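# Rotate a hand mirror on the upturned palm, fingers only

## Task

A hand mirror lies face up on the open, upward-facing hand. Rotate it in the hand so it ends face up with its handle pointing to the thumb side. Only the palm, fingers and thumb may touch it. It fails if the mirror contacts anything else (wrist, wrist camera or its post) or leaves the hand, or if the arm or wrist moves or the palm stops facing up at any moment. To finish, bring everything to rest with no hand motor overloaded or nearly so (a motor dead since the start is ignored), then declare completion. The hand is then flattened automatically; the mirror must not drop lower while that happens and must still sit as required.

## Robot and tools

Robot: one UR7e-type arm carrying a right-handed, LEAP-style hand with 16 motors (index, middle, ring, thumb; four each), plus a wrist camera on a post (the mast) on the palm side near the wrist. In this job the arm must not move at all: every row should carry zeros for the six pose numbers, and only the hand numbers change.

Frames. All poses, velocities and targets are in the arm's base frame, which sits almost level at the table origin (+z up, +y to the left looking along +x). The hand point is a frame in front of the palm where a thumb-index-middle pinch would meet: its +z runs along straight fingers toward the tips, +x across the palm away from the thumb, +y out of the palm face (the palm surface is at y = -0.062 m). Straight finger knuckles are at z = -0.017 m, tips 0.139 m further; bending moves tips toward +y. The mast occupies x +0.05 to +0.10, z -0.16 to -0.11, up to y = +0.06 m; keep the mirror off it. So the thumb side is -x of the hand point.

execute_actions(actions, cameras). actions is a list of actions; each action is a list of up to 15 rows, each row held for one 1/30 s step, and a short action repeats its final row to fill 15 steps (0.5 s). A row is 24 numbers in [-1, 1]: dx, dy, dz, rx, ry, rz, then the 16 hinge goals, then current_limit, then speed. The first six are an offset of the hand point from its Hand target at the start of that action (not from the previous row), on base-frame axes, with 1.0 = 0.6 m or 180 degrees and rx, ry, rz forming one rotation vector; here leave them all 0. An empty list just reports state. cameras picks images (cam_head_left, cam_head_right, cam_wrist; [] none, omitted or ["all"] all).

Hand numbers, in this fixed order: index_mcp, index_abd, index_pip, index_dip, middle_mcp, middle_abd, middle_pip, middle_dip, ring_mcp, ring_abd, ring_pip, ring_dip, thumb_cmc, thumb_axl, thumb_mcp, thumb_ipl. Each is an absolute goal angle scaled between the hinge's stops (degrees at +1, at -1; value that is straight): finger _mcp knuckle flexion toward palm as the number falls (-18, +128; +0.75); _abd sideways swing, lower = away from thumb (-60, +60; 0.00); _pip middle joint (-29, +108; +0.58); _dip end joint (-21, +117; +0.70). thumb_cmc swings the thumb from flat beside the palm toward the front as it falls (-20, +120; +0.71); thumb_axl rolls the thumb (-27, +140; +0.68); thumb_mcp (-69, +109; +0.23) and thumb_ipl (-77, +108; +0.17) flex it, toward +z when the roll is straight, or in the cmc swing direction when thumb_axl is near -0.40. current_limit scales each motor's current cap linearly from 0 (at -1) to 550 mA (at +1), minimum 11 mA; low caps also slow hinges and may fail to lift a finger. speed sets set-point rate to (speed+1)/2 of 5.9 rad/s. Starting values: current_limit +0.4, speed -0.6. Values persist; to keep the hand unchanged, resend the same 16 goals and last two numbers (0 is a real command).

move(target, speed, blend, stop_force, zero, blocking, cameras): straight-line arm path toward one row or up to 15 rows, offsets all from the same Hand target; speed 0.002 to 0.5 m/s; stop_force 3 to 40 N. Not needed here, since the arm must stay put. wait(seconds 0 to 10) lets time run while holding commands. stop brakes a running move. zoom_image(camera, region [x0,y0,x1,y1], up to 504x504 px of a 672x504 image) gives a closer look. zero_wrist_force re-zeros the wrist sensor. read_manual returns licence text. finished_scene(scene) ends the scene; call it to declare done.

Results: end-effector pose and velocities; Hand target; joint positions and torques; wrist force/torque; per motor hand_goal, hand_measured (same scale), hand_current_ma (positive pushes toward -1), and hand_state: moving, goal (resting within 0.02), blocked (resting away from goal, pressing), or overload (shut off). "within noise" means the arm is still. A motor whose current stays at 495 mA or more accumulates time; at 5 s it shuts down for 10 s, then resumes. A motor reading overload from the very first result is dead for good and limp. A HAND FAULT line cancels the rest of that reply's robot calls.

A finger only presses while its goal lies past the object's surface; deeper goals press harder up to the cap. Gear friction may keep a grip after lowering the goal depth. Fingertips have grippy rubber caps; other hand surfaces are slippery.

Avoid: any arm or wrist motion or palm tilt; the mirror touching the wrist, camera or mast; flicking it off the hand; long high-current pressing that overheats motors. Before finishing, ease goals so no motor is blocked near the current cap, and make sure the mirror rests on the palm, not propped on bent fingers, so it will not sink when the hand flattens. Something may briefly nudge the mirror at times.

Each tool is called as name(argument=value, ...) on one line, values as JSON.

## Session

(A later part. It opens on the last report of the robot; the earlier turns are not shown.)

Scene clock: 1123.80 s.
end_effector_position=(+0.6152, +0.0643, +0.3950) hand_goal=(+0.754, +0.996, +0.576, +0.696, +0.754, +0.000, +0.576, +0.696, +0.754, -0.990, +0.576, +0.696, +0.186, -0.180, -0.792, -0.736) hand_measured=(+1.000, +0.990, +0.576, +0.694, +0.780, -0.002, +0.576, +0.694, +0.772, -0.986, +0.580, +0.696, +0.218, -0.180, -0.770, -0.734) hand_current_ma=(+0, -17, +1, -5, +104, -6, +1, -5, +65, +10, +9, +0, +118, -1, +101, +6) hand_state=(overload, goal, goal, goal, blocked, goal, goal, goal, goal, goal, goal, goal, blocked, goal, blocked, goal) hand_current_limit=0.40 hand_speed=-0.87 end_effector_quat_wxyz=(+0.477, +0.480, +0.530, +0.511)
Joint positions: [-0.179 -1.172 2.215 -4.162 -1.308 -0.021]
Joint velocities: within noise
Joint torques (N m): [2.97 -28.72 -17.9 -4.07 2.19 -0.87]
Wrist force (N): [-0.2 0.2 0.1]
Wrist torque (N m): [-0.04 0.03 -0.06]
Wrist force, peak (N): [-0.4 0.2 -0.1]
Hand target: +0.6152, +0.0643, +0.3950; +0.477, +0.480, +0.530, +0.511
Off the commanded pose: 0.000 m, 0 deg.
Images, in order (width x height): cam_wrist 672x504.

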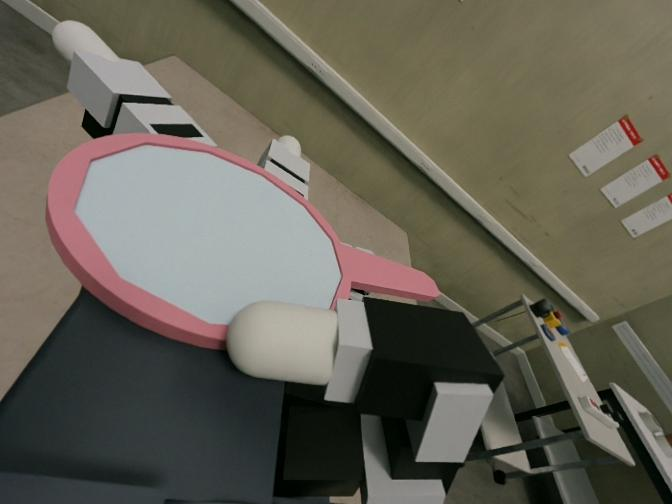

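execute_actions(actions=[[[0,0,0,0,0,0,0.754,0.995,0.576,0.696,0.754,0.0,0.576,0.696,0.754,-0.99,0.576,0.696,0.1571,-0.1935,-0.8245,-0.6635,0.4,-0.87]]], cameras=["cam_wrist"])

execute_actions(actions=[[[0,0,0,0,0,0,0.754,0.995,0.576,0.696,0.754,0.0,0.576,0.696,0.754,-0.99,0.576,0.696,0.1286,-0.207,-0.856,-0.590,0.4,-0.86]]], cameras=["cam_wrist"])

zoom_image(camera="cam_wrist", region=[40, 80, 440, 450])

Scene clock: 1135.97 s.
end_effector_position=(+0.6152, +0.0643, +0.3950) hand_goal=(+0.754, +0.996, +0.576, +0.696, +0.754, +0.000, +0.576, +0.696, +0.754, -0.990, +0.576, +0.696, +0.158, -0.194, -0.824, -0.664) hand_measured=(+1.000, +0.990, +0.576, +0.694, +0.780, -0.002, +0.576, +0.694, +0.772, -0.986, +0.580, +0.696, +0.188, -0.194, -0.804, -0.662) hand_current_ma=(+0, -17, +1, -5, +104, -6, +1, -5, +65, +10, +9, +0, +111, +0, +91, +5) hand_state=(overload, goal, goal, goal, blocked, goal, goal, goal, goal, goal, goal, goal, blocked, goal, goal, goal) hand_current_limit=0.40 hand_speed=-0.87 end_effector_quat_wxyz=(+0.477, +0.480, +0.530, +0.511)
Joint positions: [-0.179 -1.172 2.215 -4.162 -1.308 -0.021]
Joint velocities: within noise
Joint torques (N m): [2.96 -28.39 -17.29 -4.06 2.06 -0.98]
Wrist force (N): [-0.1 -0.2 -0.2]
Wrist torque (N m): [-0.06 0.02 -0.07]
Wrist force, peak (N): [-0.4 -0.6 -0.2]
Hand target: +0.6152, +0.0643, +0.3950; +0.477, +0.480, +0.530, +0.511
Off the commanded pose: 0.000 m, 0 deg.
Images, in order (width x height): cam_wrist 672x504.

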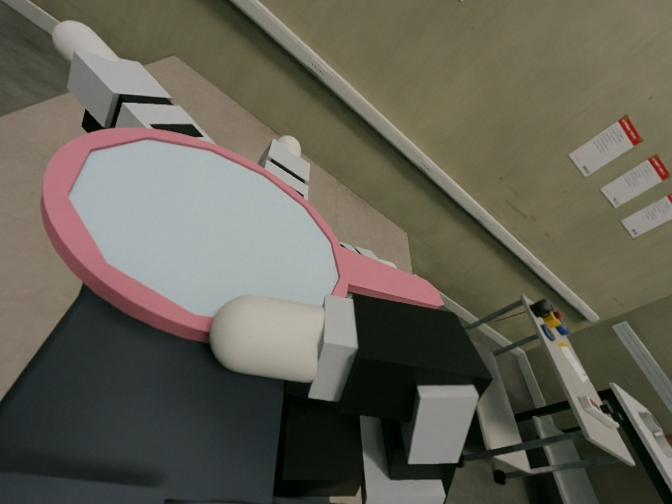

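Scene clock: 1136.67 s.
end_effector_position=(+0.6152, +0.0643, +0.3950) hand_goal=(+0.754, +0.996, +0.576, +0.696, +0.754, +0.000, +0.576, +0.696, +0.754, -0.990, +0.576, +0.696, +0.128, -0.206, -0.856, -0.590) hand_measured=(+1.000, +0.990, +0.576, +0.694, +0.780, -0.002, +0.576, +0.694, +0.772, -0.986, +0.580, +0.696, +0.156, -0.206, -0.838, -0.588) hand_current_ma=(+0, -17, +1, -5, +104, -6, +1, -5, +65, +10, +9, +0, +108, +0, +87, +5) hand_state=(overload, goal, goal, goal, blocked, goal, goal, goal, goal, goal, goal, goal, blocked, goal, goal, goal) hand_current_limit=0.40 hand_speed=-0.86 end_effector_quat_wxyz=(+0.477, +0.480, +0.530, +0.511)
Joint positions: [-0.179 -1.172 2.215 -4.162 -1.308 -0.021]
Joint velocities: within noise
Joint torques (N m): [3 -28.09 -18.38 -3.99 2.04 -1.01]
Wrist force (N): [0.1 0.0 0.2]
Wrist torque (N m): [-0.07 -0.02 -0.04]
Wrist force, peak (N): [-0.3 -0.3 0.3]
Hand target: +0.6152, +0.0643, +0.3950; +0.477, +0.480, +0.530, +0.511
Off the commanded pose: 0.000 m, 0 deg.
Images, in order (width x height): cam_wrist 672x504.

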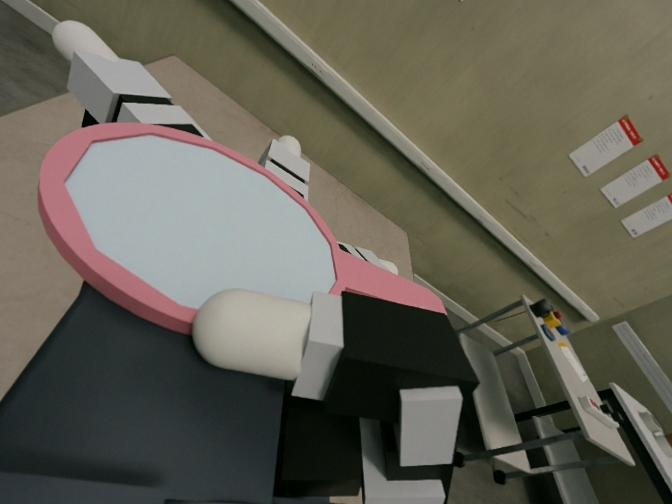

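Scaled by 1.260 from the camera's 672x504 image, which has a finer 960x720 frame.

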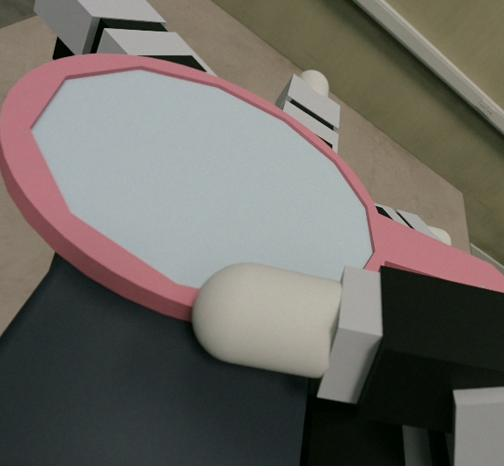

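execute_actions(actions=[[[0,0,0,0,0,0,0.754,0.995,0.576,0.696,0.754,0.0,0.576,0.696,0.754,-0.99,0.576,0.696,0.1,-0.2185,-0.893,-0.5005,0.4,-0.86]]], cameras=["cam_wrist"])

execute_actions(actions=[[[0,0,0,0,0,0,0.754,0.995,0.576,0.696,0.754,0.0,0.576,0.696,0.754,-0.99,0.576,0.696,0.0714,-0.230,-0.930,-0.411,0.4,-0.86]]], cameras=["cam_wrist"])

zoom_image(camera="cam_wrist", region=[40, 80, 440, 450])

Scene clock: 1165.73 s.
end_effector_position=(+0.6152, +0.0643, +0.3950) hand_goal=(+0.754, +0.996, +0.576, +0.696, +0.754, +0.000, +0.576, +0.696, +0.754, -0.990, +0.576, +0.696, +0.100, -0.218, -0.892, -0.500) hand_measured=(+1.000, +0.990, +0.576, +0.694, +0.780, -0.002, +0.576, +0.694, +0.772, -0.986, +0.580, +0.696, +0.124, -0.218, -0.878, -0.500) hand_current_ma=(+0, -17, +1, -5, +104, -6, +1, -5, +65, +10, +9, +0, +91, +1, +68, +3) hand_state=(overload, goal, goal, goal, blocked, goal, goal, goal, goal, goal, goal, goal, blocked, goal, goal, goal) hand_current_limit=0.40 hand_speed=-0.86 end_effector_quat_wxyz=(+0.477, +0.480, +0.530, +0.511)
Joint positions: [-0.179 -1.172 2.215 -4.162 -1.308 -0.021]
Joint velocities: within noise
Joint torques (N m): [2.45 -28.09 -17.8 -4.02 1.88 -1.45]
Wrist force (N): [-0.1 -0.3 0.4]
Wrist torque (N m): [-0.14 0.02 -0.08]
Wrist force, peak (N): [-0.5 -0.1 -0.5]
Hand target: +0.6152, +0.0643, +0.3950; +0.477, +0.480, +0.530, +0.511
Off the commanded pose: 0.000 m, 0 deg.
Images, in order (width x height): cam_wrist 672x504.

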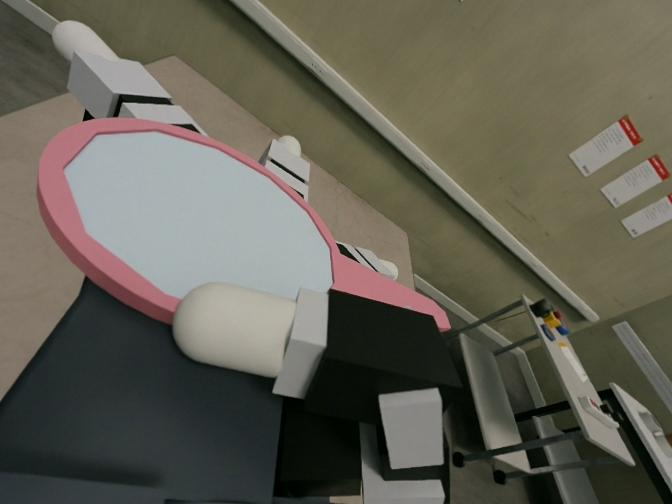

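Scene clock: 1166.43 s.
end_effector_position=(+0.6152, +0.0643, +0.3950) hand_goal=(+0.754, +0.996, +0.576, +0.696, +0.754, +0.000, +0.576, +0.696, +0.754, -0.990, +0.576, +0.696, +0.072, -0.230, -0.930, -0.410) hand_measured=(+1.000, +0.990, +0.576, +0.694, +0.780, -0.002, +0.576, +0.694, +0.772, -0.986, +0.580, +0.696, +0.092, -0.230, -0.918, -0.410) hand_current_ma=(+0, -17, +1, -5, +104, -6, +1, -5, +65, +10, +9, +0, +75, -1, +50, +1) hand_state=(overload, goal, goal, goal, blocked, goal, goal, goal, goal, goal, goal, goal, blocked, goal, goal, goal) hand_current_limit=0.40 hand_speed=-0.86 end_effector_quat_wxyz=(+0.477, +0.480, +0.530, +0.511)
Joint positions: [-0.179 -1.172 2.215 -4.162 -1.308 -0.021]
Joint velocities: within noise
Joint torques (N m): [2.87 -28.92 -17.9 -3.98 1.88 -1.36]
Wrist force (N): [-0.1 0.1 0.4]
Wrist torque (N m): [-0.08 0.01 -0.07]
Wrist force, peak (N): [-0.2 -0.1 -0.3]
Hand target: +0.6152, +0.0643, +0.3950; +0.477, +0.480, +0.530, +0.511
Off the commanded pose: 0.000 m, 0 deg.
Images, in order (width x height): cam_wrist 672x504.

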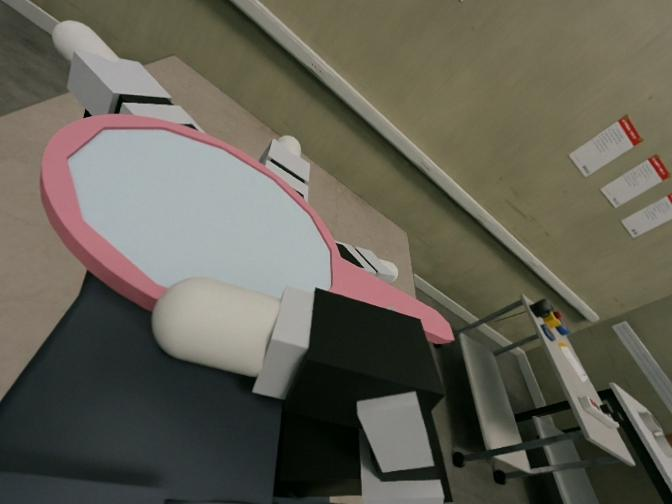

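Scaled by 1.260 from the camera's 672x504 image, which has a finer 960x720 frame.

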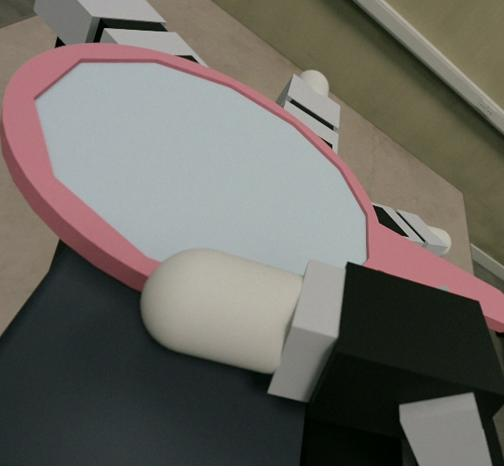

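execute_actions(actions=[[[0,0,0,0,0,0,0.754,0.995,0.576,0.696,0.754,0.0,0.576,0.696,0.754,-0.99,0.576,0.696,0.0780,-0.2325,-0.900,-0.4045,0.4,-0.93]]], cameras=["cam_wrist"])

execute_actions(actions=[[[0,0,0,0,0,0,0.754,0.995,0.576,0.696,0.754,0.0,0.576,0.696,0.754,-0.99,0.576,0.696,0.0850,-0.235,-0.870,-0.397,0.4,-0.93]]], cameras=["cam_wrist"])

execute_actions(actions=[[[0,0,0,0,0,0,0.754,0.995,0.576,0.696,0.754,0.0,0.576,0.696,0.754,-0.99,0.576,0.696,0.0880,-0.2375,-0.830,-0.388,0.4,-0.93]]], cameras=["cam_wrist"])

zoom_image(camera="cam_wrist", region=[40, 80, 440, 450])

Scene clock: 1195.97 s.
end_effector_position=(+0.6152, +0.0643, +0.3950) hand_goal=(+0.754, +0.996, +0.576, +0.696, +0.754, +0.000, +0.576, +0.696, +0.754, -0.990, +0.576, +0.696, +0.078, -0.232, -0.900, -0.404) hand_measured=(+1.000, +0.990, +0.576, +0.694, +0.780, -0.002, +0.576, +0.694, +0.772, -0.986, +0.580, +0.696, +0.084, -0.232, -0.906, -0.404) hand_current_ma=(+0, -17, +1, -5, +103, -6, +1, -5, +65, +9, +9, +0, +20, +2, -22, +1) hand_state=(overload, goal, goal, goal, blocked, goal, goal, goal, goal, goal, goal, goal, goal, goal, goal, goal) hand_current_limit=0.40 hand_speed=-0.93 end_effector_quat_wxyz=(+0.477, +0.480, +0.530, +0.511)
Joint positions: [-0.179 -1.172 2.215 -4.162 -1.308 -0.021]
Joint velocities: within noise
Joint torques (N m): [2.84 -29 -18.83 -4.19 1.72 -1.9]
Wrist force (N): [0.0 -0.1 0.1]
Wrist torque (N m): [-0.07 0.00 -0.07]
Wrist force, peak (N): [-0.3 -0.5 0.3]
Hand target: +0.6152, +0.0643, +0.3950; +0.477, +0.480, +0.530, +0.511
Off the commanded pose: 0.000 m, 0 deg.
Images, in order (width x height): cam_wrist 672x504.

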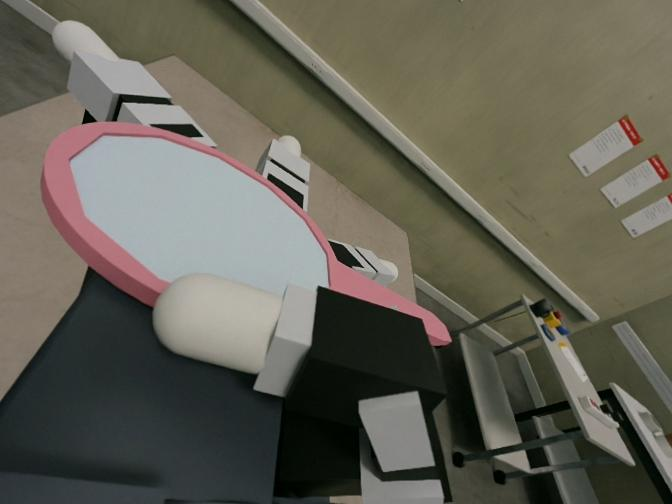

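Scene clock: 1196.67 s.
end_effector_position=(+0.6152, +0.0643, +0.3950) hand_goal=(+0.754, +0.996, +0.576, +0.696, +0.754, +0.000, +0.576, +0.696, +0.754, -0.990, +0.576, +0.696, +0.086, -0.234, -0.870, -0.396) hand_measured=(+1.000, +0.990, +0.576, +0.694, +0.780, -0.002, +0.576, +0.694, +0.772, -0.986, +0.580, +0.696, +0.084, -0.232, -0.882, -0.400) hand_current_ma=(+0, -17, +1, -5, +103, -6, +1, -5, +65, +9, +9, +0, -4, +8, -56, -18) hand_state=(overload, goal, goal, goal, blocked, goal, goal, goal, goal, goal, goal, goal, goal, goal, goal, goal) hand_current_limit=0.40 hand_speed=-0.93 end_effector_quat_wxyz=(+0.477, +0.480, +0.530, +0.511)
Joint positions: [-0.179 -1.172 2.215 -4.162 -1.308 -0.021]
Joint velocities: within noise
Joint torques (N m): [3.89 -28.56 -18.46 -4.05 1.7 -1.85]
Wrist force (N): [-0.1 0.3 0.1]
Wrist torque (N m): [-0.03 0.02 -0.06]
Wrist force, peak (N): [-0.5 0.2 0.2]
Hand target: +0.6152, +0.0643, +0.3950; +0.477, +0.480, +0.530, +0.511
Off the commanded pose: 0.000 m, 0 deg.
Images, in order (width x height): cam_wrist 672x504.

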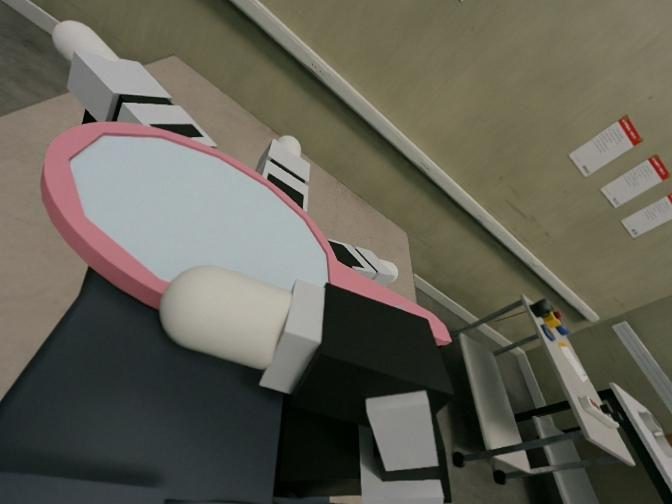

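Scene clock: 1197.37 s.
end_effector_position=(+0.6152, +0.0643, +0.3950) hand_goal=(+0.754, +0.996, +0.576, +0.696, +0.754, +0.000, +0.576, +0.696, +0.754, -0.990, +0.576, +0.696, +0.088, -0.238, -0.830, -0.388) hand_measured=(+1.000, +0.990, +0.576, +0.694, +0.780, -0.002, +0.576, +0.694, +0.772, -0.986, +0.580, +0.696, +0.084, -0.234, -0.842, -0.392) hand_current_ma=(+0, -17, +1, -5, +103, -6, +1, -5, +65, +9, +9, +0, -10, +14, -55, -19) hand_state=(overload, goal, goal, goal, blocked, goal, goal, goal, goal, goal, goal, goal, goal, goal, goal, goal) hand_current_limit=0.40 hand_speed=-0.93 end_effector_quat_wxyz=(+0.477, +0.480, +0.530, +0.511)
Joint positions: [-0.179 -1.172 2.215 -4.162 -1.308 -0.021]
Joint velocities: within noise
Joint torques (N m): [3.7 -28.8 -18.04 -4.08 1.7 -2.01]
Wrist force (N): [0.0 0.2 -0.2]
Wrist torque (N m): [-0.02 0.01 -0.05]
Wrist force, peak (N): [0.4 -0.3 0.0]
Hand target: +0.6152, +0.0643, +0.3950; +0.477, +0.480, +0.530, +0.511
Off the commanded pose: 0.000 m, 0 deg.
Images, in order (width x height): cam_wrist 672x504.

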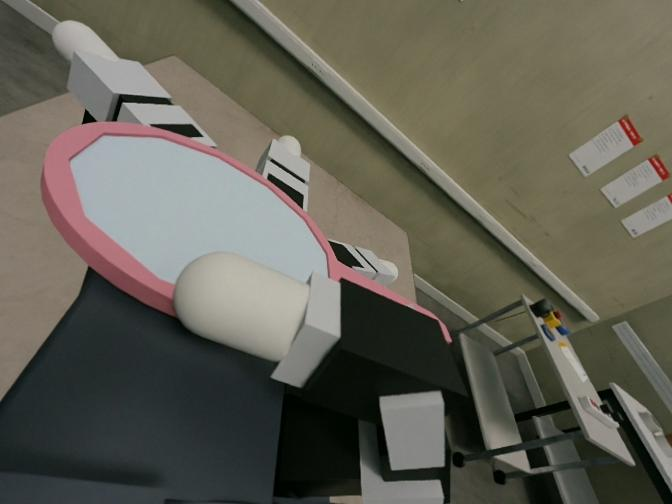

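Scaled by 1.260 from the camera's 672x504 image, which has a finer 960x720 frame.

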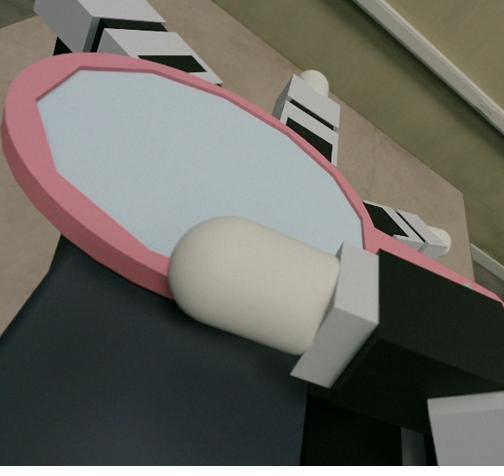

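execute_actions(actions=[[[0,0,0,0,0,0,0.754,0.75,0.576,0.696,0.754,0.0,0.576,0.696,0.754,-0.99,0.576,0.696,0.0900,-0.150,-0.780,-0.380,0.4,-0.85]]], cameras=["cam_wrist"])

execute_actions(actions=[[[0,0,0,0,0,0,0.754,0.55,0.576,0.696,0.754,0.0,0.576,0.696,0.754,-0.99,0.576,0.696,0.0900,-0.050,-0.720,-0.420,0.4,-0.85]]], cameras=["cam_wrist"])

zoom_image(camera="cam_wrist", region=[40, 80, 440, 450])

Scene clock: 1235.00 s.
end_effector_position=(+0.6152, +0.0643, +0.3950) hand_goal=(+0.754, +0.750, +0.576, +0.696, +0.754, +0.000, +0.576, +0.696, +0.754, -0.990, +0.576, +0.696, +0.090, -0.150, -0.780, -0.380) hand_measured=(+1.000, +0.752, +0.576, +0.694, +0.780, -0.002, +0.576, +0.694, +0.772, -0.986, +0.580, +0.696, +0.084, -0.150, -0.792, -0.384) hand_current_ma=(+0, +5, +1, -5, +103, -6, +1, -5, +65, +9, +9, +0, -17, -2, -52, -19) hand_state=(overload, goal, goal, goal, blocked, goal, goal, goal, goal, goal, goal, goal, goal, goal, goal, goal) hand_current_limit=0.40 hand_speed=-0.85 end_effector_quat_wxyz=(+0.477, +0.480, +0.530, +0.511)
Joint positions: [-0.179 -1.172 2.215 -4.162 -1.308 -0.021]
Joint velocities: within noise
Joint torques (N m): [3.54 -28.81 -16.51 -4.25 1.54 -1.98]
Wrist force (N): [-0.2 -0.1 0.0]
Wrist torque (N m): [-0.04 0.04 -0.08]
Wrist force, peak (N): [-0.2 -0.6 0.2]
Hand target: +0.6152, +0.0643, +0.3950; +0.477, +0.480, +0.530, +0.511
Off the commanded pose: 0.000 m, 0 deg.
Images, in order (width x height): cam_wrist 672x504.

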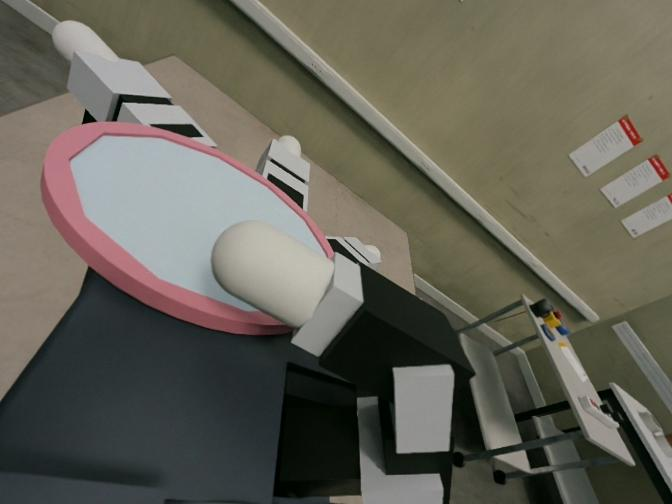

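Scene clock: 1235.73 s.
end_effector_position=(+0.6152, +0.0643, +0.3950) hand_goal=(+0.754, +0.550, +0.576, +0.696, +0.754, +0.000, +0.576, +0.696, +0.754, -0.990, +0.576, +0.696, +0.090, -0.050, -0.720, -0.420) hand_measured=(+1.000, +0.552, +0.576, +0.694, +0.780, -0.002, +0.576, +0.694, +0.772, -0.986, +0.580, +0.696, +0.084, -0.050, -0.732, -0.420) hand_current_ma=(+0, +5, +1, -5, +103, -6, +1, -5, +65, +9, +9, +0, -16, +0, -49, +2) hand_state=(overload, goal, goal, goal, blocked, goal, goal, goal, goal, goal, goal, goal, goal, goal, goal, goal) hand_current_limit=0.40 hand_speed=-0.85 end_effector_quat_wxyz=(+0.477, +0.480, +0.530, +0.511)
Joint positions: [-0.179 -1.172 2.215 -4.162 -1.308 -0.021]
Joint velocities: within noise
Joint torques (N m): [3.19 -29.33 -16.9 -4.35 1.61 -1.93]
Wrist force (N): [-0.1 -0.2 0.0]
Wrist torque (N m): [-0.06 0.01 -0.07]
Wrist force, peak (N): [-0.4 -0.1 -0.2]
Hand target: +0.6152, +0.0643, +0.3950; +0.477, +0.480, +0.530, +0.511
Off the commanded pose: 0.000 m, 0 deg.
Images, in order (width x height): cam_wrist 672x504.

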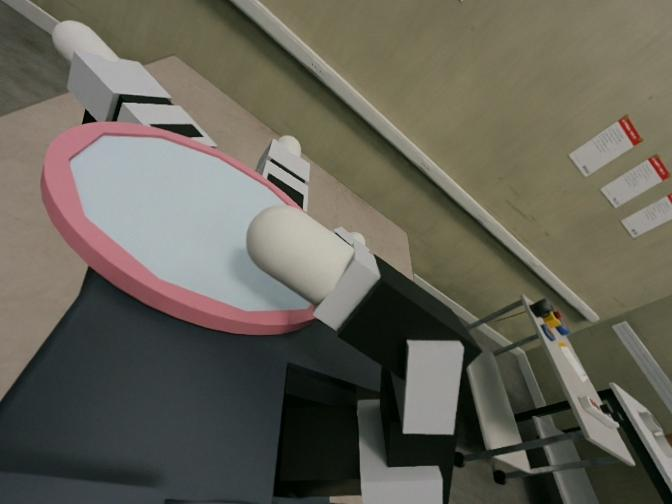

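Scaled by 1.260 from the camera's 672x504 image, which has a finer 960x720 frame.

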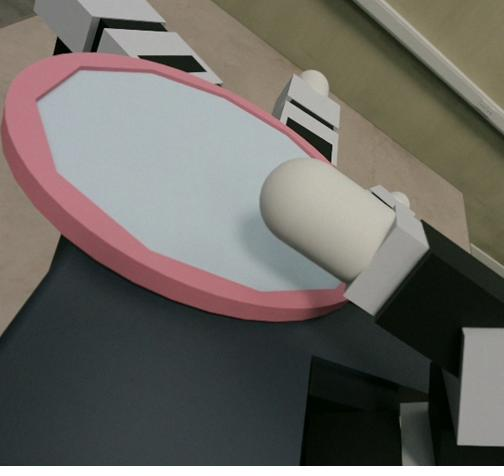

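execute_actions(actions=[[[0,0,0,0,0,0,0.754,0.35,0.576,0.696,0.754,0.0,0.576,0.696,0.754,-0.99,0.576,0.696,0.0900,-0.050,-0.600,-0.420,0.4,-0.82]]], cameras=["cam_wrist"])

execute_actions(actions=[[[0,0,0,0,0,0,0.754,0.15,0.576,0.696,0.754,0.0,0.576,0.696,0.754,-0.99,0.576,0.696,0.1000,-0.050,-0.500,-0.250,0.4,-0.82]]], cameras=["cam_wrist"])

execute_actions(actions=[[[0,0,0,0,0,0,0.754,0.0,0.576,0.696,0.754,0.0,0.576,0.696,0.754,-0.99,0.576,0.696,0.1200,-0.050,-0.380,-0.080,0.4,-0.82]]], cameras=["cam_wrist","cam_head_right"])

zoom_image(camera="cam_wrist", region=[40, 80, 440, 450])

zoom_image(camera="cam_head_right", region=[120, 150, 250, 240])

Scene clock: 1243.03 s.
end_effector_position=(+0.6152, +0.0643, +0.3950) hand_goal=(+0.754, +0.350, +0.576, +0.696, +0.754, +0.000, +0.576, +0.696, +0.754, -0.990, +0.576, +0.696, +0.090, -0.050, -0.600, -0.420) hand_measured=(+1.000, +0.352, +0.576, +0.694, +0.780, -0.002, +0.576, +0.694, +0.772, -0.986, +0.580, +0.696, +0.086, -0.050, -0.610, -0.420) hand_current_ma=(+0, +6, +1, -5, +103, -6, +1, -5, +65, +9, +9, +0, -9, +0, -43, +1) hand_state=(overload, goal, goal, goal, blocked, goal, goal, goal, goal, goal, goal, goal, goal, goal, goal, goal) hand_current_limit=0.40 hand_speed=-0.82 end_effector_quat_wxyz=(+0.477, +0.480, +0.530, +0.511)
Joint positions: [-0.179 -1.172 2.215 -4.162 -1.308 -0.021]
Joint velocities: within noise
Joint torques (N m): [2.83 -29.06 -17.34 -4.31 1.38 -1.73]
Wrist force (N): [0.0 0.0 -0.1]
Wrist torque (N m): [-0.01 0.00 -0.06]
Wrist force, peak (N): [-0.6 0.0 0.3]
Hand target: +0.6152, +0.0643, +0.3950; +0.477, +0.480, +0.530, +0.511
Off the commanded pose: 0.000 m, 0 deg.
Images, in order (width x height): cam_wrist 672x504.

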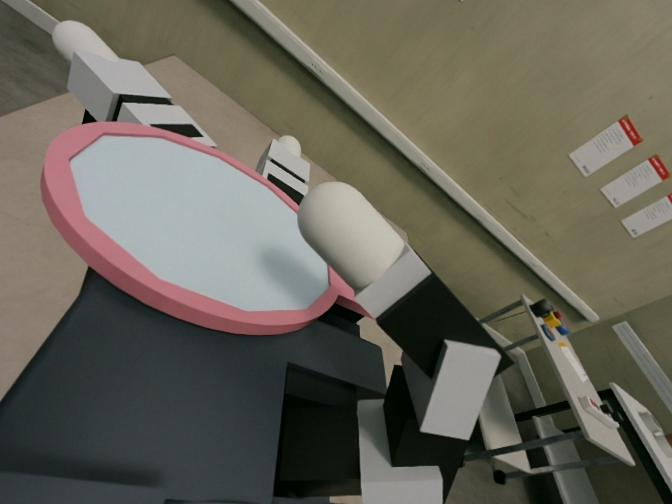

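Scene clock: 1243.80 s.
end_effector_position=(+0.6152, +0.0643, +0.3950) hand_goal=(+0.754, +0.150, +0.576, +0.696, +0.754, +0.000, +0.576, +0.696, +0.754, -0.990, +0.576, +0.696, +0.100, -0.050, -0.500, -0.250) hand_measured=(+1.000, +0.154, +0.576, +0.694, +0.780, -0.002, +0.576, +0.694, +0.772, -0.986, +0.580, +0.696, +0.098, -0.050, -0.508, -0.254) hand_current_ma=(+0, +8, +1, -5, +103, -6, +1, -5, +65, +9, +9, +0, -5, +0, -35, -17) hand_state=(overload, goal, goal, goal, blocked, goal, goal, goal, goal, goal, goal, goal, goal, goal, goal, goal) hand_current_limit=0.40 hand_speed=-0.82 end_effector_quat_wxyz=(+0.477, +0.480, +0.530, +0.511)
Joint positions: [-0.179 -1.172 2.215 -4.162 -1.308 -0.021]
Joint velocities: within noise
Joint torques (N m): [3.18 -28.45 -16.56 -4.39 1.42 -1.68]
Wrist force (N): [0.0 0.0 -0.1]
Wrist torque (N m): [-0.03 0.01 -0.06]
Wrist force, peak (N): [0.4 -0.2 0.1]
Hand target: +0.6152, +0.0643, +0.3950; +0.477, +0.480, +0.530, +0.511
Off the commanded pose: 0.000 m, 0 deg.
Images, in order (width x height): cam_wrist 672x504.

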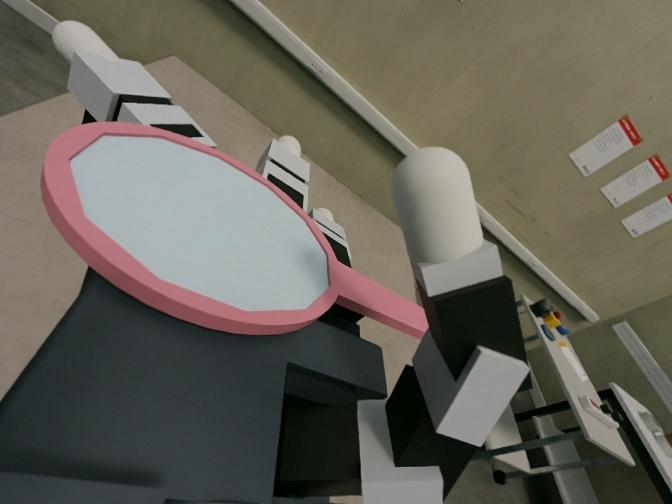

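Scene clock: 1244.57 s.
end_effector_position=(+0.6152, +0.0643, +0.3950) hand_goal=(+0.754, +0.000, +0.576, +0.696, +0.754, +0.000, +0.576, +0.696, +0.754, -0.990, +0.576, +0.696, +0.120, -0.050, -0.380, -0.080) hand_measured=(+1.000, +0.004, +0.576, +0.694, +0.780, -0.002, +0.576, +0.694, +0.772, -0.986, +0.580, +0.696, +0.120, -0.050, -0.386, -0.084) hand_current_ma=(+0, +9, +1, -5, +103, -6, +1, -5, +65, +9, +9, +0, +1, +0, -21, -13) hand_state=(overload, goal, goal, goal, blocked, goal, goal, goal, goal, goal, goal, goal, goal, goal, goal, goal) hand_current_limit=0.40 hand_speed=-0.82 end_effector_quat_wxyz=(+0.477, +0.480, +0.530, +0.511)
Joint positions: [-0.179 -1.172 2.215 -4.162 -1.308 -0.021]
Joint velocities: within noise
Joint torques (N m): [3.78 -29 -17.01 -4.41 1.47 -1.75]
Wrist force (N): [-0.3 0.1 0.3]
Wrist torque (N m): [-0.03 0.04 -0.08]
Wrist force, peak (N): [-0.4 -0.3 0.0]
Hand target: +0.6152, +0.0643, +0.3950; +0.477, +0.480, +0.530, +0.511
Off the commanded pose: 0.000 m, 0 deg.
Images, in order (width x height): cam_head_right 672x504, cam_wrist 672x504.

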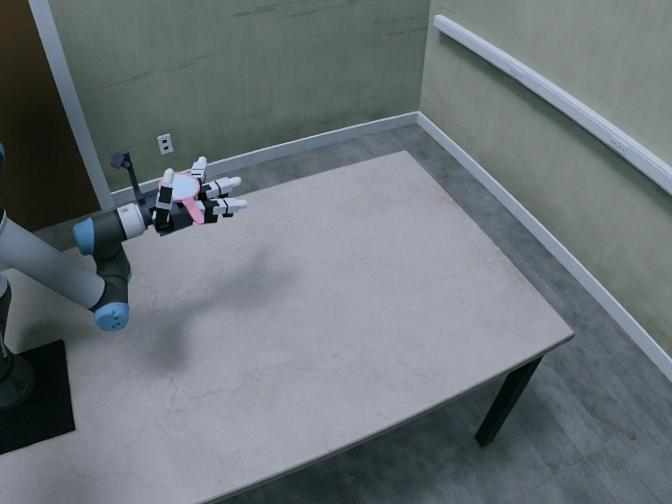

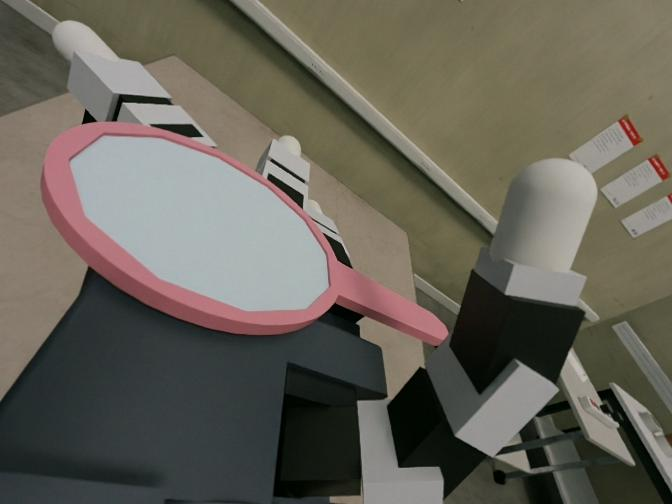

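Scaled by 1.260 from the camera's 672x504 image, which has a finer 960x720 frame.

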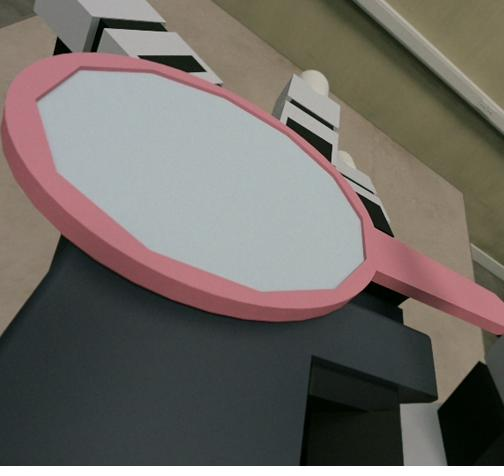

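Scaled by 3.877 from the camera's 672x504 image, which has a finer 960x720 frame.

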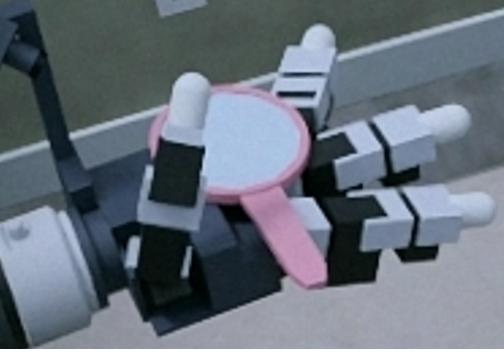

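execute_actions(actions=[[[0,0,0,0,0,0,0.754,0.0,0.576,0.696,0.754,0.0,0.576,0.696,0.754,-0.99,0.576,0.696,0.1600,-0.050,-0.180,0.050,0.4,-0.80]]], cameras=["cam_wrist"])

execute_actions(actions=[[[0,0,0,0,0,0,0.754,0.0,0.576,0.696,0.754,0.0,0.576,0.696,0.754,-0.99,0.576,0.696,0.2400,-0.050,0.020,0.168,0.4,-0.80]]], cameras=["cam_wrist"])

execute_actions(actions=[[[0,0,0,0,0,0,0.754,0.0,0.576,0.696,0.754,0.0,0.576,0.696,0.754,-0.99,0.576,0.696,0.3200,0.100,0.225,0.168,0.4,-0.80]]], cameras=["cam_wrist"])

Scene clock: 1268.57 s.
end_effector_position=(+0.6152, +0.0643, +0.3950) hand_goal=(+0.754, +0.000, +0.576, +0.696, +0.754, +0.000, +0.576, +0.696, +0.754, -0.990, +0.576, +0.696, +0.160, -0.050, -0.180, +0.050) hand_measured=(+1.000, +0.004, +0.576, +0.694, +0.780, -0.002, +0.576, +0.694, +0.772, -0.986, +0.580, +0.696, +0.164, -0.050, -0.182, +0.048) hand_current_ma=(+0, +9, +1, -5, +103, -6, +1, -5, +65, +9, +9, +0, +13, +0, -5, -7) hand_state=(overload, goal, goal, goal, blocked, goal, goal, goal, goal, goal, goal, goal, goal, goal, goal, goal) hand_current_limit=0.40 hand_speed=-0.80 end_effector_quat_wxyz=(+0.477, +0.480, +0.530, +0.511)
Joint positions: [-0.179 -1.172 2.215 -4.162 -1.308 -0.021]
Joint velocities: within noise
Joint torques (N m): [3.52 -28.95 -16.17 -4.66 1.2 -1.7]
Wrist force (N): [-0.3 0.1 -0.1]
Wrist torque (N m): [-0.02 0.03 -0.06]
Wrist force, peak (N): [-0.5 -0.5 -0.2]
Hand target: +0.6152, +0.0643, +0.3950; +0.477, +0.480, +0.530, +0.511
Off the commanded pose: 0.000 m, 0 deg.
Images, in order (width x height): cam_wrist 672x504.

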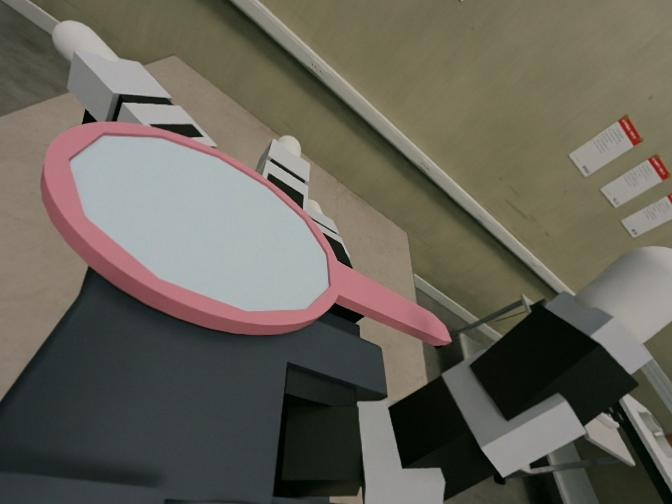

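Scene clock: 1269.37 s.
end_effector_position=(+0.6152, +0.0643, +0.3950) hand_goal=(+0.754, +0.000, +0.576, +0.696, +0.754, +0.000, +0.576, +0.696, +0.754, -0.990, +0.576, +0.696, +0.240, -0.050, +0.020, +0.168) hand_measured=(+1.000, +0.004, +0.576, +0.694, +0.780, -0.002, +0.576, +0.694, +0.772, -0.986, +0.580, +0.696, +0.248, -0.050, +0.022, +0.166) hand_current_ma=(+0, +9, +1, -5, +103, -6, +1, -5, +65, +9, +9, +0, +26, +0, +3, -4) hand_state=(overload, goal, goal, goal, blocked, goal, goal, goal, goal, goal, goal, goal, goal, goal, goal, goal) hand_current_limit=0.40 hand_speed=-0.80 end_effector_quat_wxyz=(+0.477, +0.480, +0.530, +0.511)
Joint positions: [-0.179 -1.172 2.215 -4.162 -1.308 -0.021]
Joint velocities: within noise
Joint torques (N m): [3.3 -29.56 -16.75 -4.62 1.32 -1.68]
Wrist force (N): [-0.2 0.1 -0.1]
Wrist torque (N m): [-0.02 0.03 -0.03]
Wrist force, peak (N): [-0.2 0.4 0.2]
Hand target: +0.6152, +0.0643, +0.3950; +0.477, +0.480, +0.530, +0.511
Off the commanded pose: 0.000 m, 0 deg.
Images, in order (width x height): cam_wrist 672x504.

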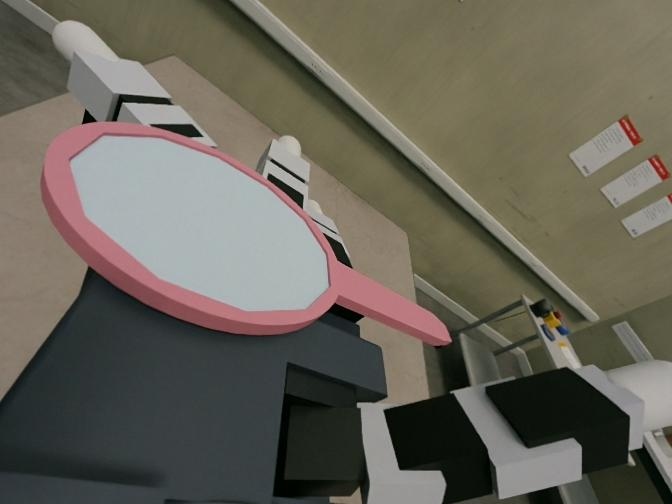

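Scene clock: 1270.17 s.
end_effector_position=(+0.6152, +0.0643, +0.3950) hand_goal=(+0.754, +0.000, +0.576, +0.696, +0.754, +0.000, +0.576, +0.696, +0.754, -0.990, +0.576, +0.696, +0.320, +0.100, +0.226, +0.168) hand_measured=(+1.000, +0.004, +0.576, +0.694, +0.780, -0.002, +0.576, +0.694, +0.772, -0.986, +0.580, +0.696, +0.330, +0.098, +0.228, +0.168) hand_current_ma=(+0, +9, +1, -5, +103, -6, +1, -5, +65, +9, +9, +0, +34, -6, +6, -3) hand_state=(overload, goal, goal, goal, blocked, goal, goal, goal, goal, goal, goal, goal, goal, goal, goal, goal) hand_current_limit=0.40 hand_speed=-0.80 end_effector_quat_wxyz=(+0.477, +0.480, +0.530, +0.511)
Joint positions: [-0.179 -1.172 2.215 -4.162 -1.308 -0.021]
Joint velocities: within noise
Joint torques (N m): [3.28 -29.68 -17.03 -4.36 1.21 -1.56]
Wrist force (N): [0.0 -0.1 0.2]
Wrist torque (N m): [-0.08 -0.01 -0.01]
Wrist force, peak (N): [-0.3 -0.2 0.5]
Hand target: +0.6152, +0.0643, +0.3950; +0.477, +0.480, +0.530, +0.511
Off the commanded pose: 0.000 m, 0 deg.
Images, in order (width x height): cam_wrist 672x504.

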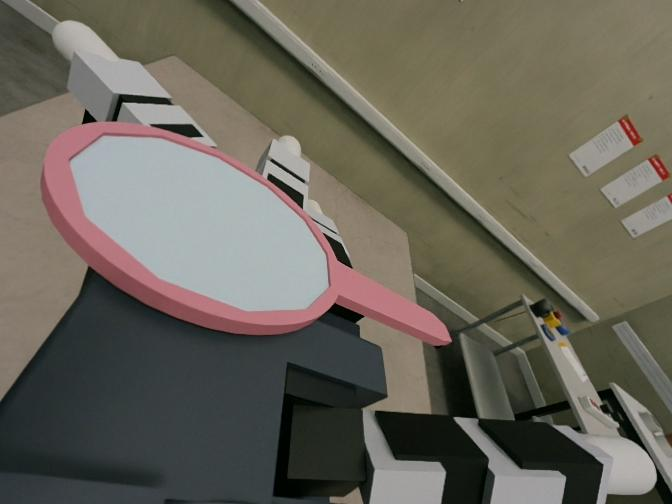

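execute_actions(actions=[[[0,0,0,0,0,0,0.754,0.0,0.576,0.696,0.754,0.0,0.576,0.696,0.754,-0.80,0.576,0.696,0.4200,0.280,0.225,0.168,0.4,-0.84]]], cameras=["cam_wrist"])

execute_actions(actions=[[[0,0,0,0,0,0,0.754,0.0,0.576,0.696,0.754,0.0,0.576,0.696,0.754,-0.60,0.576,0.696,0.5200,0.450,0.225,0.168,0.4,-0.84]]], cameras=["cam_wrist"])

execute_actions(actions=[[[0,0,0,0,0,0,0.754,0.0,0.576,0.696,0.754,0.0,0.576,0.696,0.754,-0.40,0.576,0.696,0.6200,0.600,0.225,0.168,0.4,-0.84]]], cameras=["cam_wrist"])

zoom_image(camera="cam_wrist", region=[40, 80, 440, 450])

Scene clock: 1277.77 s.
end_effector_position=(+0.6152, +0.0643, +0.3950) hand_goal=(+0.754, +0.000, +0.576, +0.696, +0.754, +0.000, +0.576, +0.696, +0.754, -0.800, +0.576, +0.696, +0.420, +0.280, +0.226, +0.168) hand_measured=(+1.000, +0.004, +0.576, +0.694, +0.780, -0.002, +0.576, +0.694, +0.772, -0.804, +0.580, +0.696, +0.430, +0.278, +0.228, +0.168) hand_current_ma=(+0, +9, +1, -5, +103, -6, +1, -5, +65, -8, +9, +0, +36, -7, +6, -3) hand_state=(overload, goal, goal, goal, blocked, goal, goal, goal, goal, goal, goal, goal, goal, goal, goal, goal) hand_current_limit=0.40 hand_speed=-0.84 end_effector_quat_wxyz=(+0.477, +0.480, +0.530, +0.511)
Joint positions: [-0.179 -1.172 2.215 -4.162 -1.308 -0.021]
Joint velocities: within noise
Joint torques (N m): [3.68 -28.91 -16.19 -4.68 1.08 -1.81]
Wrist force (N): [-0.2 0.0 -0.2]
Wrist torque (N m): [-0.03 0.04 -0.01]
Wrist force, peak (N): [-0.2 -0.5 0.5]
Hand target: +0.6152, +0.0643, +0.3950; +0.477, +0.480, +0.530, +0.511
Off the commanded pose: 0.000 m, 0 deg.
Images, in order (width x height): cam_wrist 672x504.

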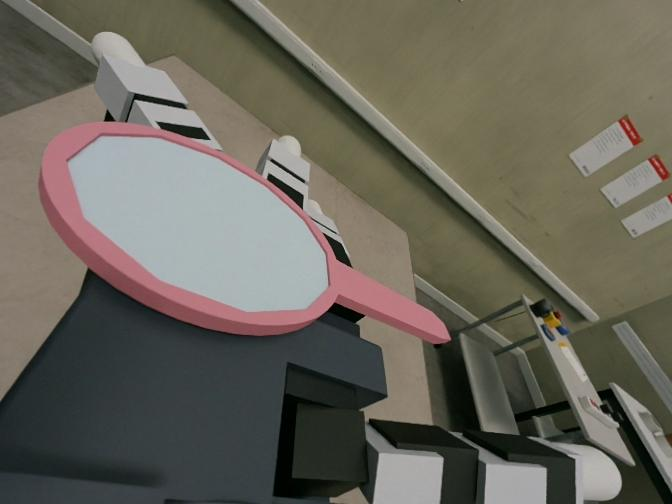

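Scene clock: 1278.57 s.
end_effector_position=(+0.6152, +0.0643, +0.3950) hand_goal=(+0.754, +0.000, +0.576, +0.696, +0.754, +0.000, +0.576, +0.696, +0.754, -0.600, +0.576, +0.696, +0.520, +0.450, +0.226, +0.168) hand_measured=(+1.000, +0.004, +0.576, +0.694, +0.780, -0.002, +0.576, +0.694, +0.772, -0.604, +0.580, +0.696, +0.532, +0.448, +0.228, +0.168) hand_current_ma=(+0, +9, +1, -5, +103, -6, +1, -5, +65, -8, +9, +0, +38, -7, +6, -3) hand_state=(overload, goal, goal, goal, blocked, goal, goal, goal, goal, goal, goal, goal, goal, goal, goal, goal) hand_current_limit=0.40 hand_speed=-0.84 end_effector_quat_wxyz=(+0.477, +0.480, +0.530, +0.511)
Joint positions: [-0.179 -1.172 2.215 -4.162 -1.308 -0.021]
Joint velocities: within noise
Joint torques (N m): [3.38 -29 -16.17 -4.8 1.14 -1.79]
Wrist force (N): [-0.3 0.0 -0.1]
Wrist torque (N m): [-0.05 0.04 -0.02]
Wrist force, peak (N): [-0.4 -0.3 0.0]
Hand target: +0.6152, +0.0643, +0.3950; +0.477, +0.480, +0.530, +0.511
Off the commanded pose: 0.000 m, 0 deg.
Images, in order (width x height): cam_wrist 672x504.

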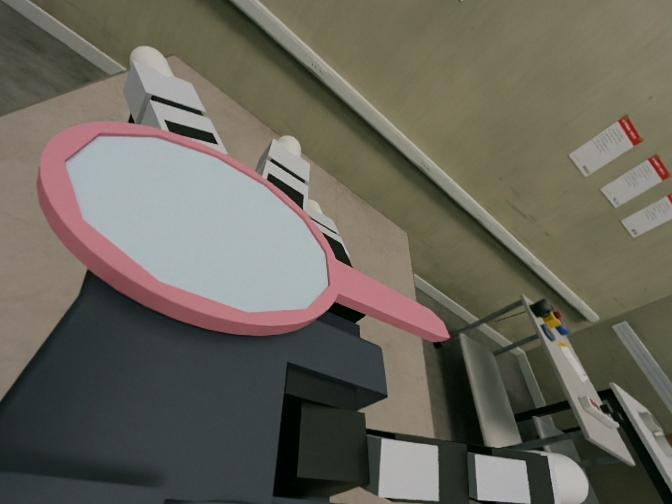

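Scene clock: 1279.30 s.
end_effector_position=(+0.6152, +0.0643, +0.3950) hand_goal=(+0.754, +0.000, +0.576, +0.696, +0.754, +0.000, +0.576, +0.696, +0.754, -0.400, +0.576, +0.696, +0.620, +0.600, +0.226, +0.168) hand_measured=(+1.000, +0.004, +0.576, +0.694, +0.780, -0.002, +0.576, +0.694, +0.772, -0.404, +0.580, +0.696, +0.632, +0.598, +0.228, +0.168) hand_current_ma=(+0, +9, +1, -5, +103, -6, +1, -5, +65, -9, +9, +0, +39, -7, +6, -3) hand_state=(overload, goal, goal, goal, blocked, goal, goal, goal, goal, goal, goal, goal, goal, goal, goal, goal) hand_current_limit=0.40 hand_speed=-0.84 end_effector_quat_wxyz=(+0.477, +0.480, +0.530, +0.511)
Joint positions: [-0.179 -1.172 2.215 -4.162 -1.308 -0.021]
Joint velocities: within noise
Joint torques (N m): [3.44 -28.65 -16.39 -4.59 1.05 -1.78]
Wrist force (N): [0.0 0.0 0.0]
Wrist torque (N m): [-0.04 0.01 0.01]
Wrist force, peak (N): [-0.3 0.0 -0.4]
Hand target: +0.6152, +0.0643, +0.3950; +0.477, +0.480, +0.530, +0.511
Off the commanded pose: 0.000 m, 0 deg.
Images, in order (width x height): cam_wrist 672x504.

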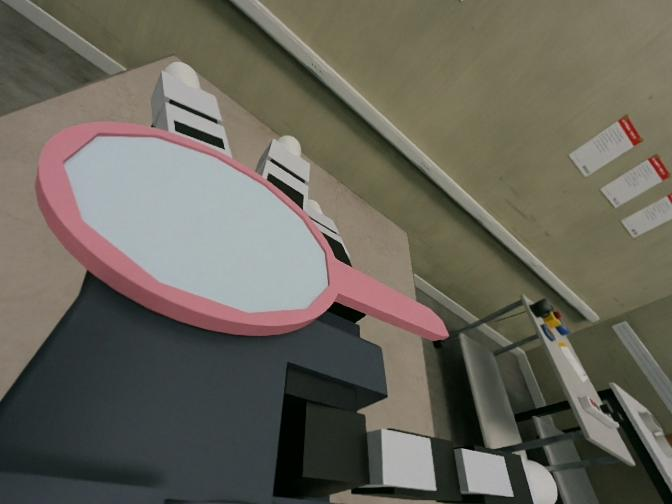

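Scaled by 1.260 from the camera's 672x504 image, which has a finer 960x720 frame.

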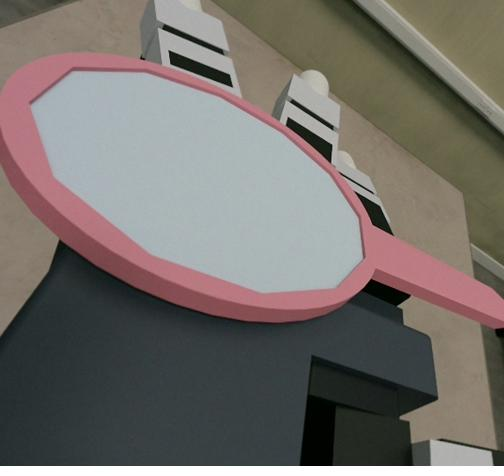

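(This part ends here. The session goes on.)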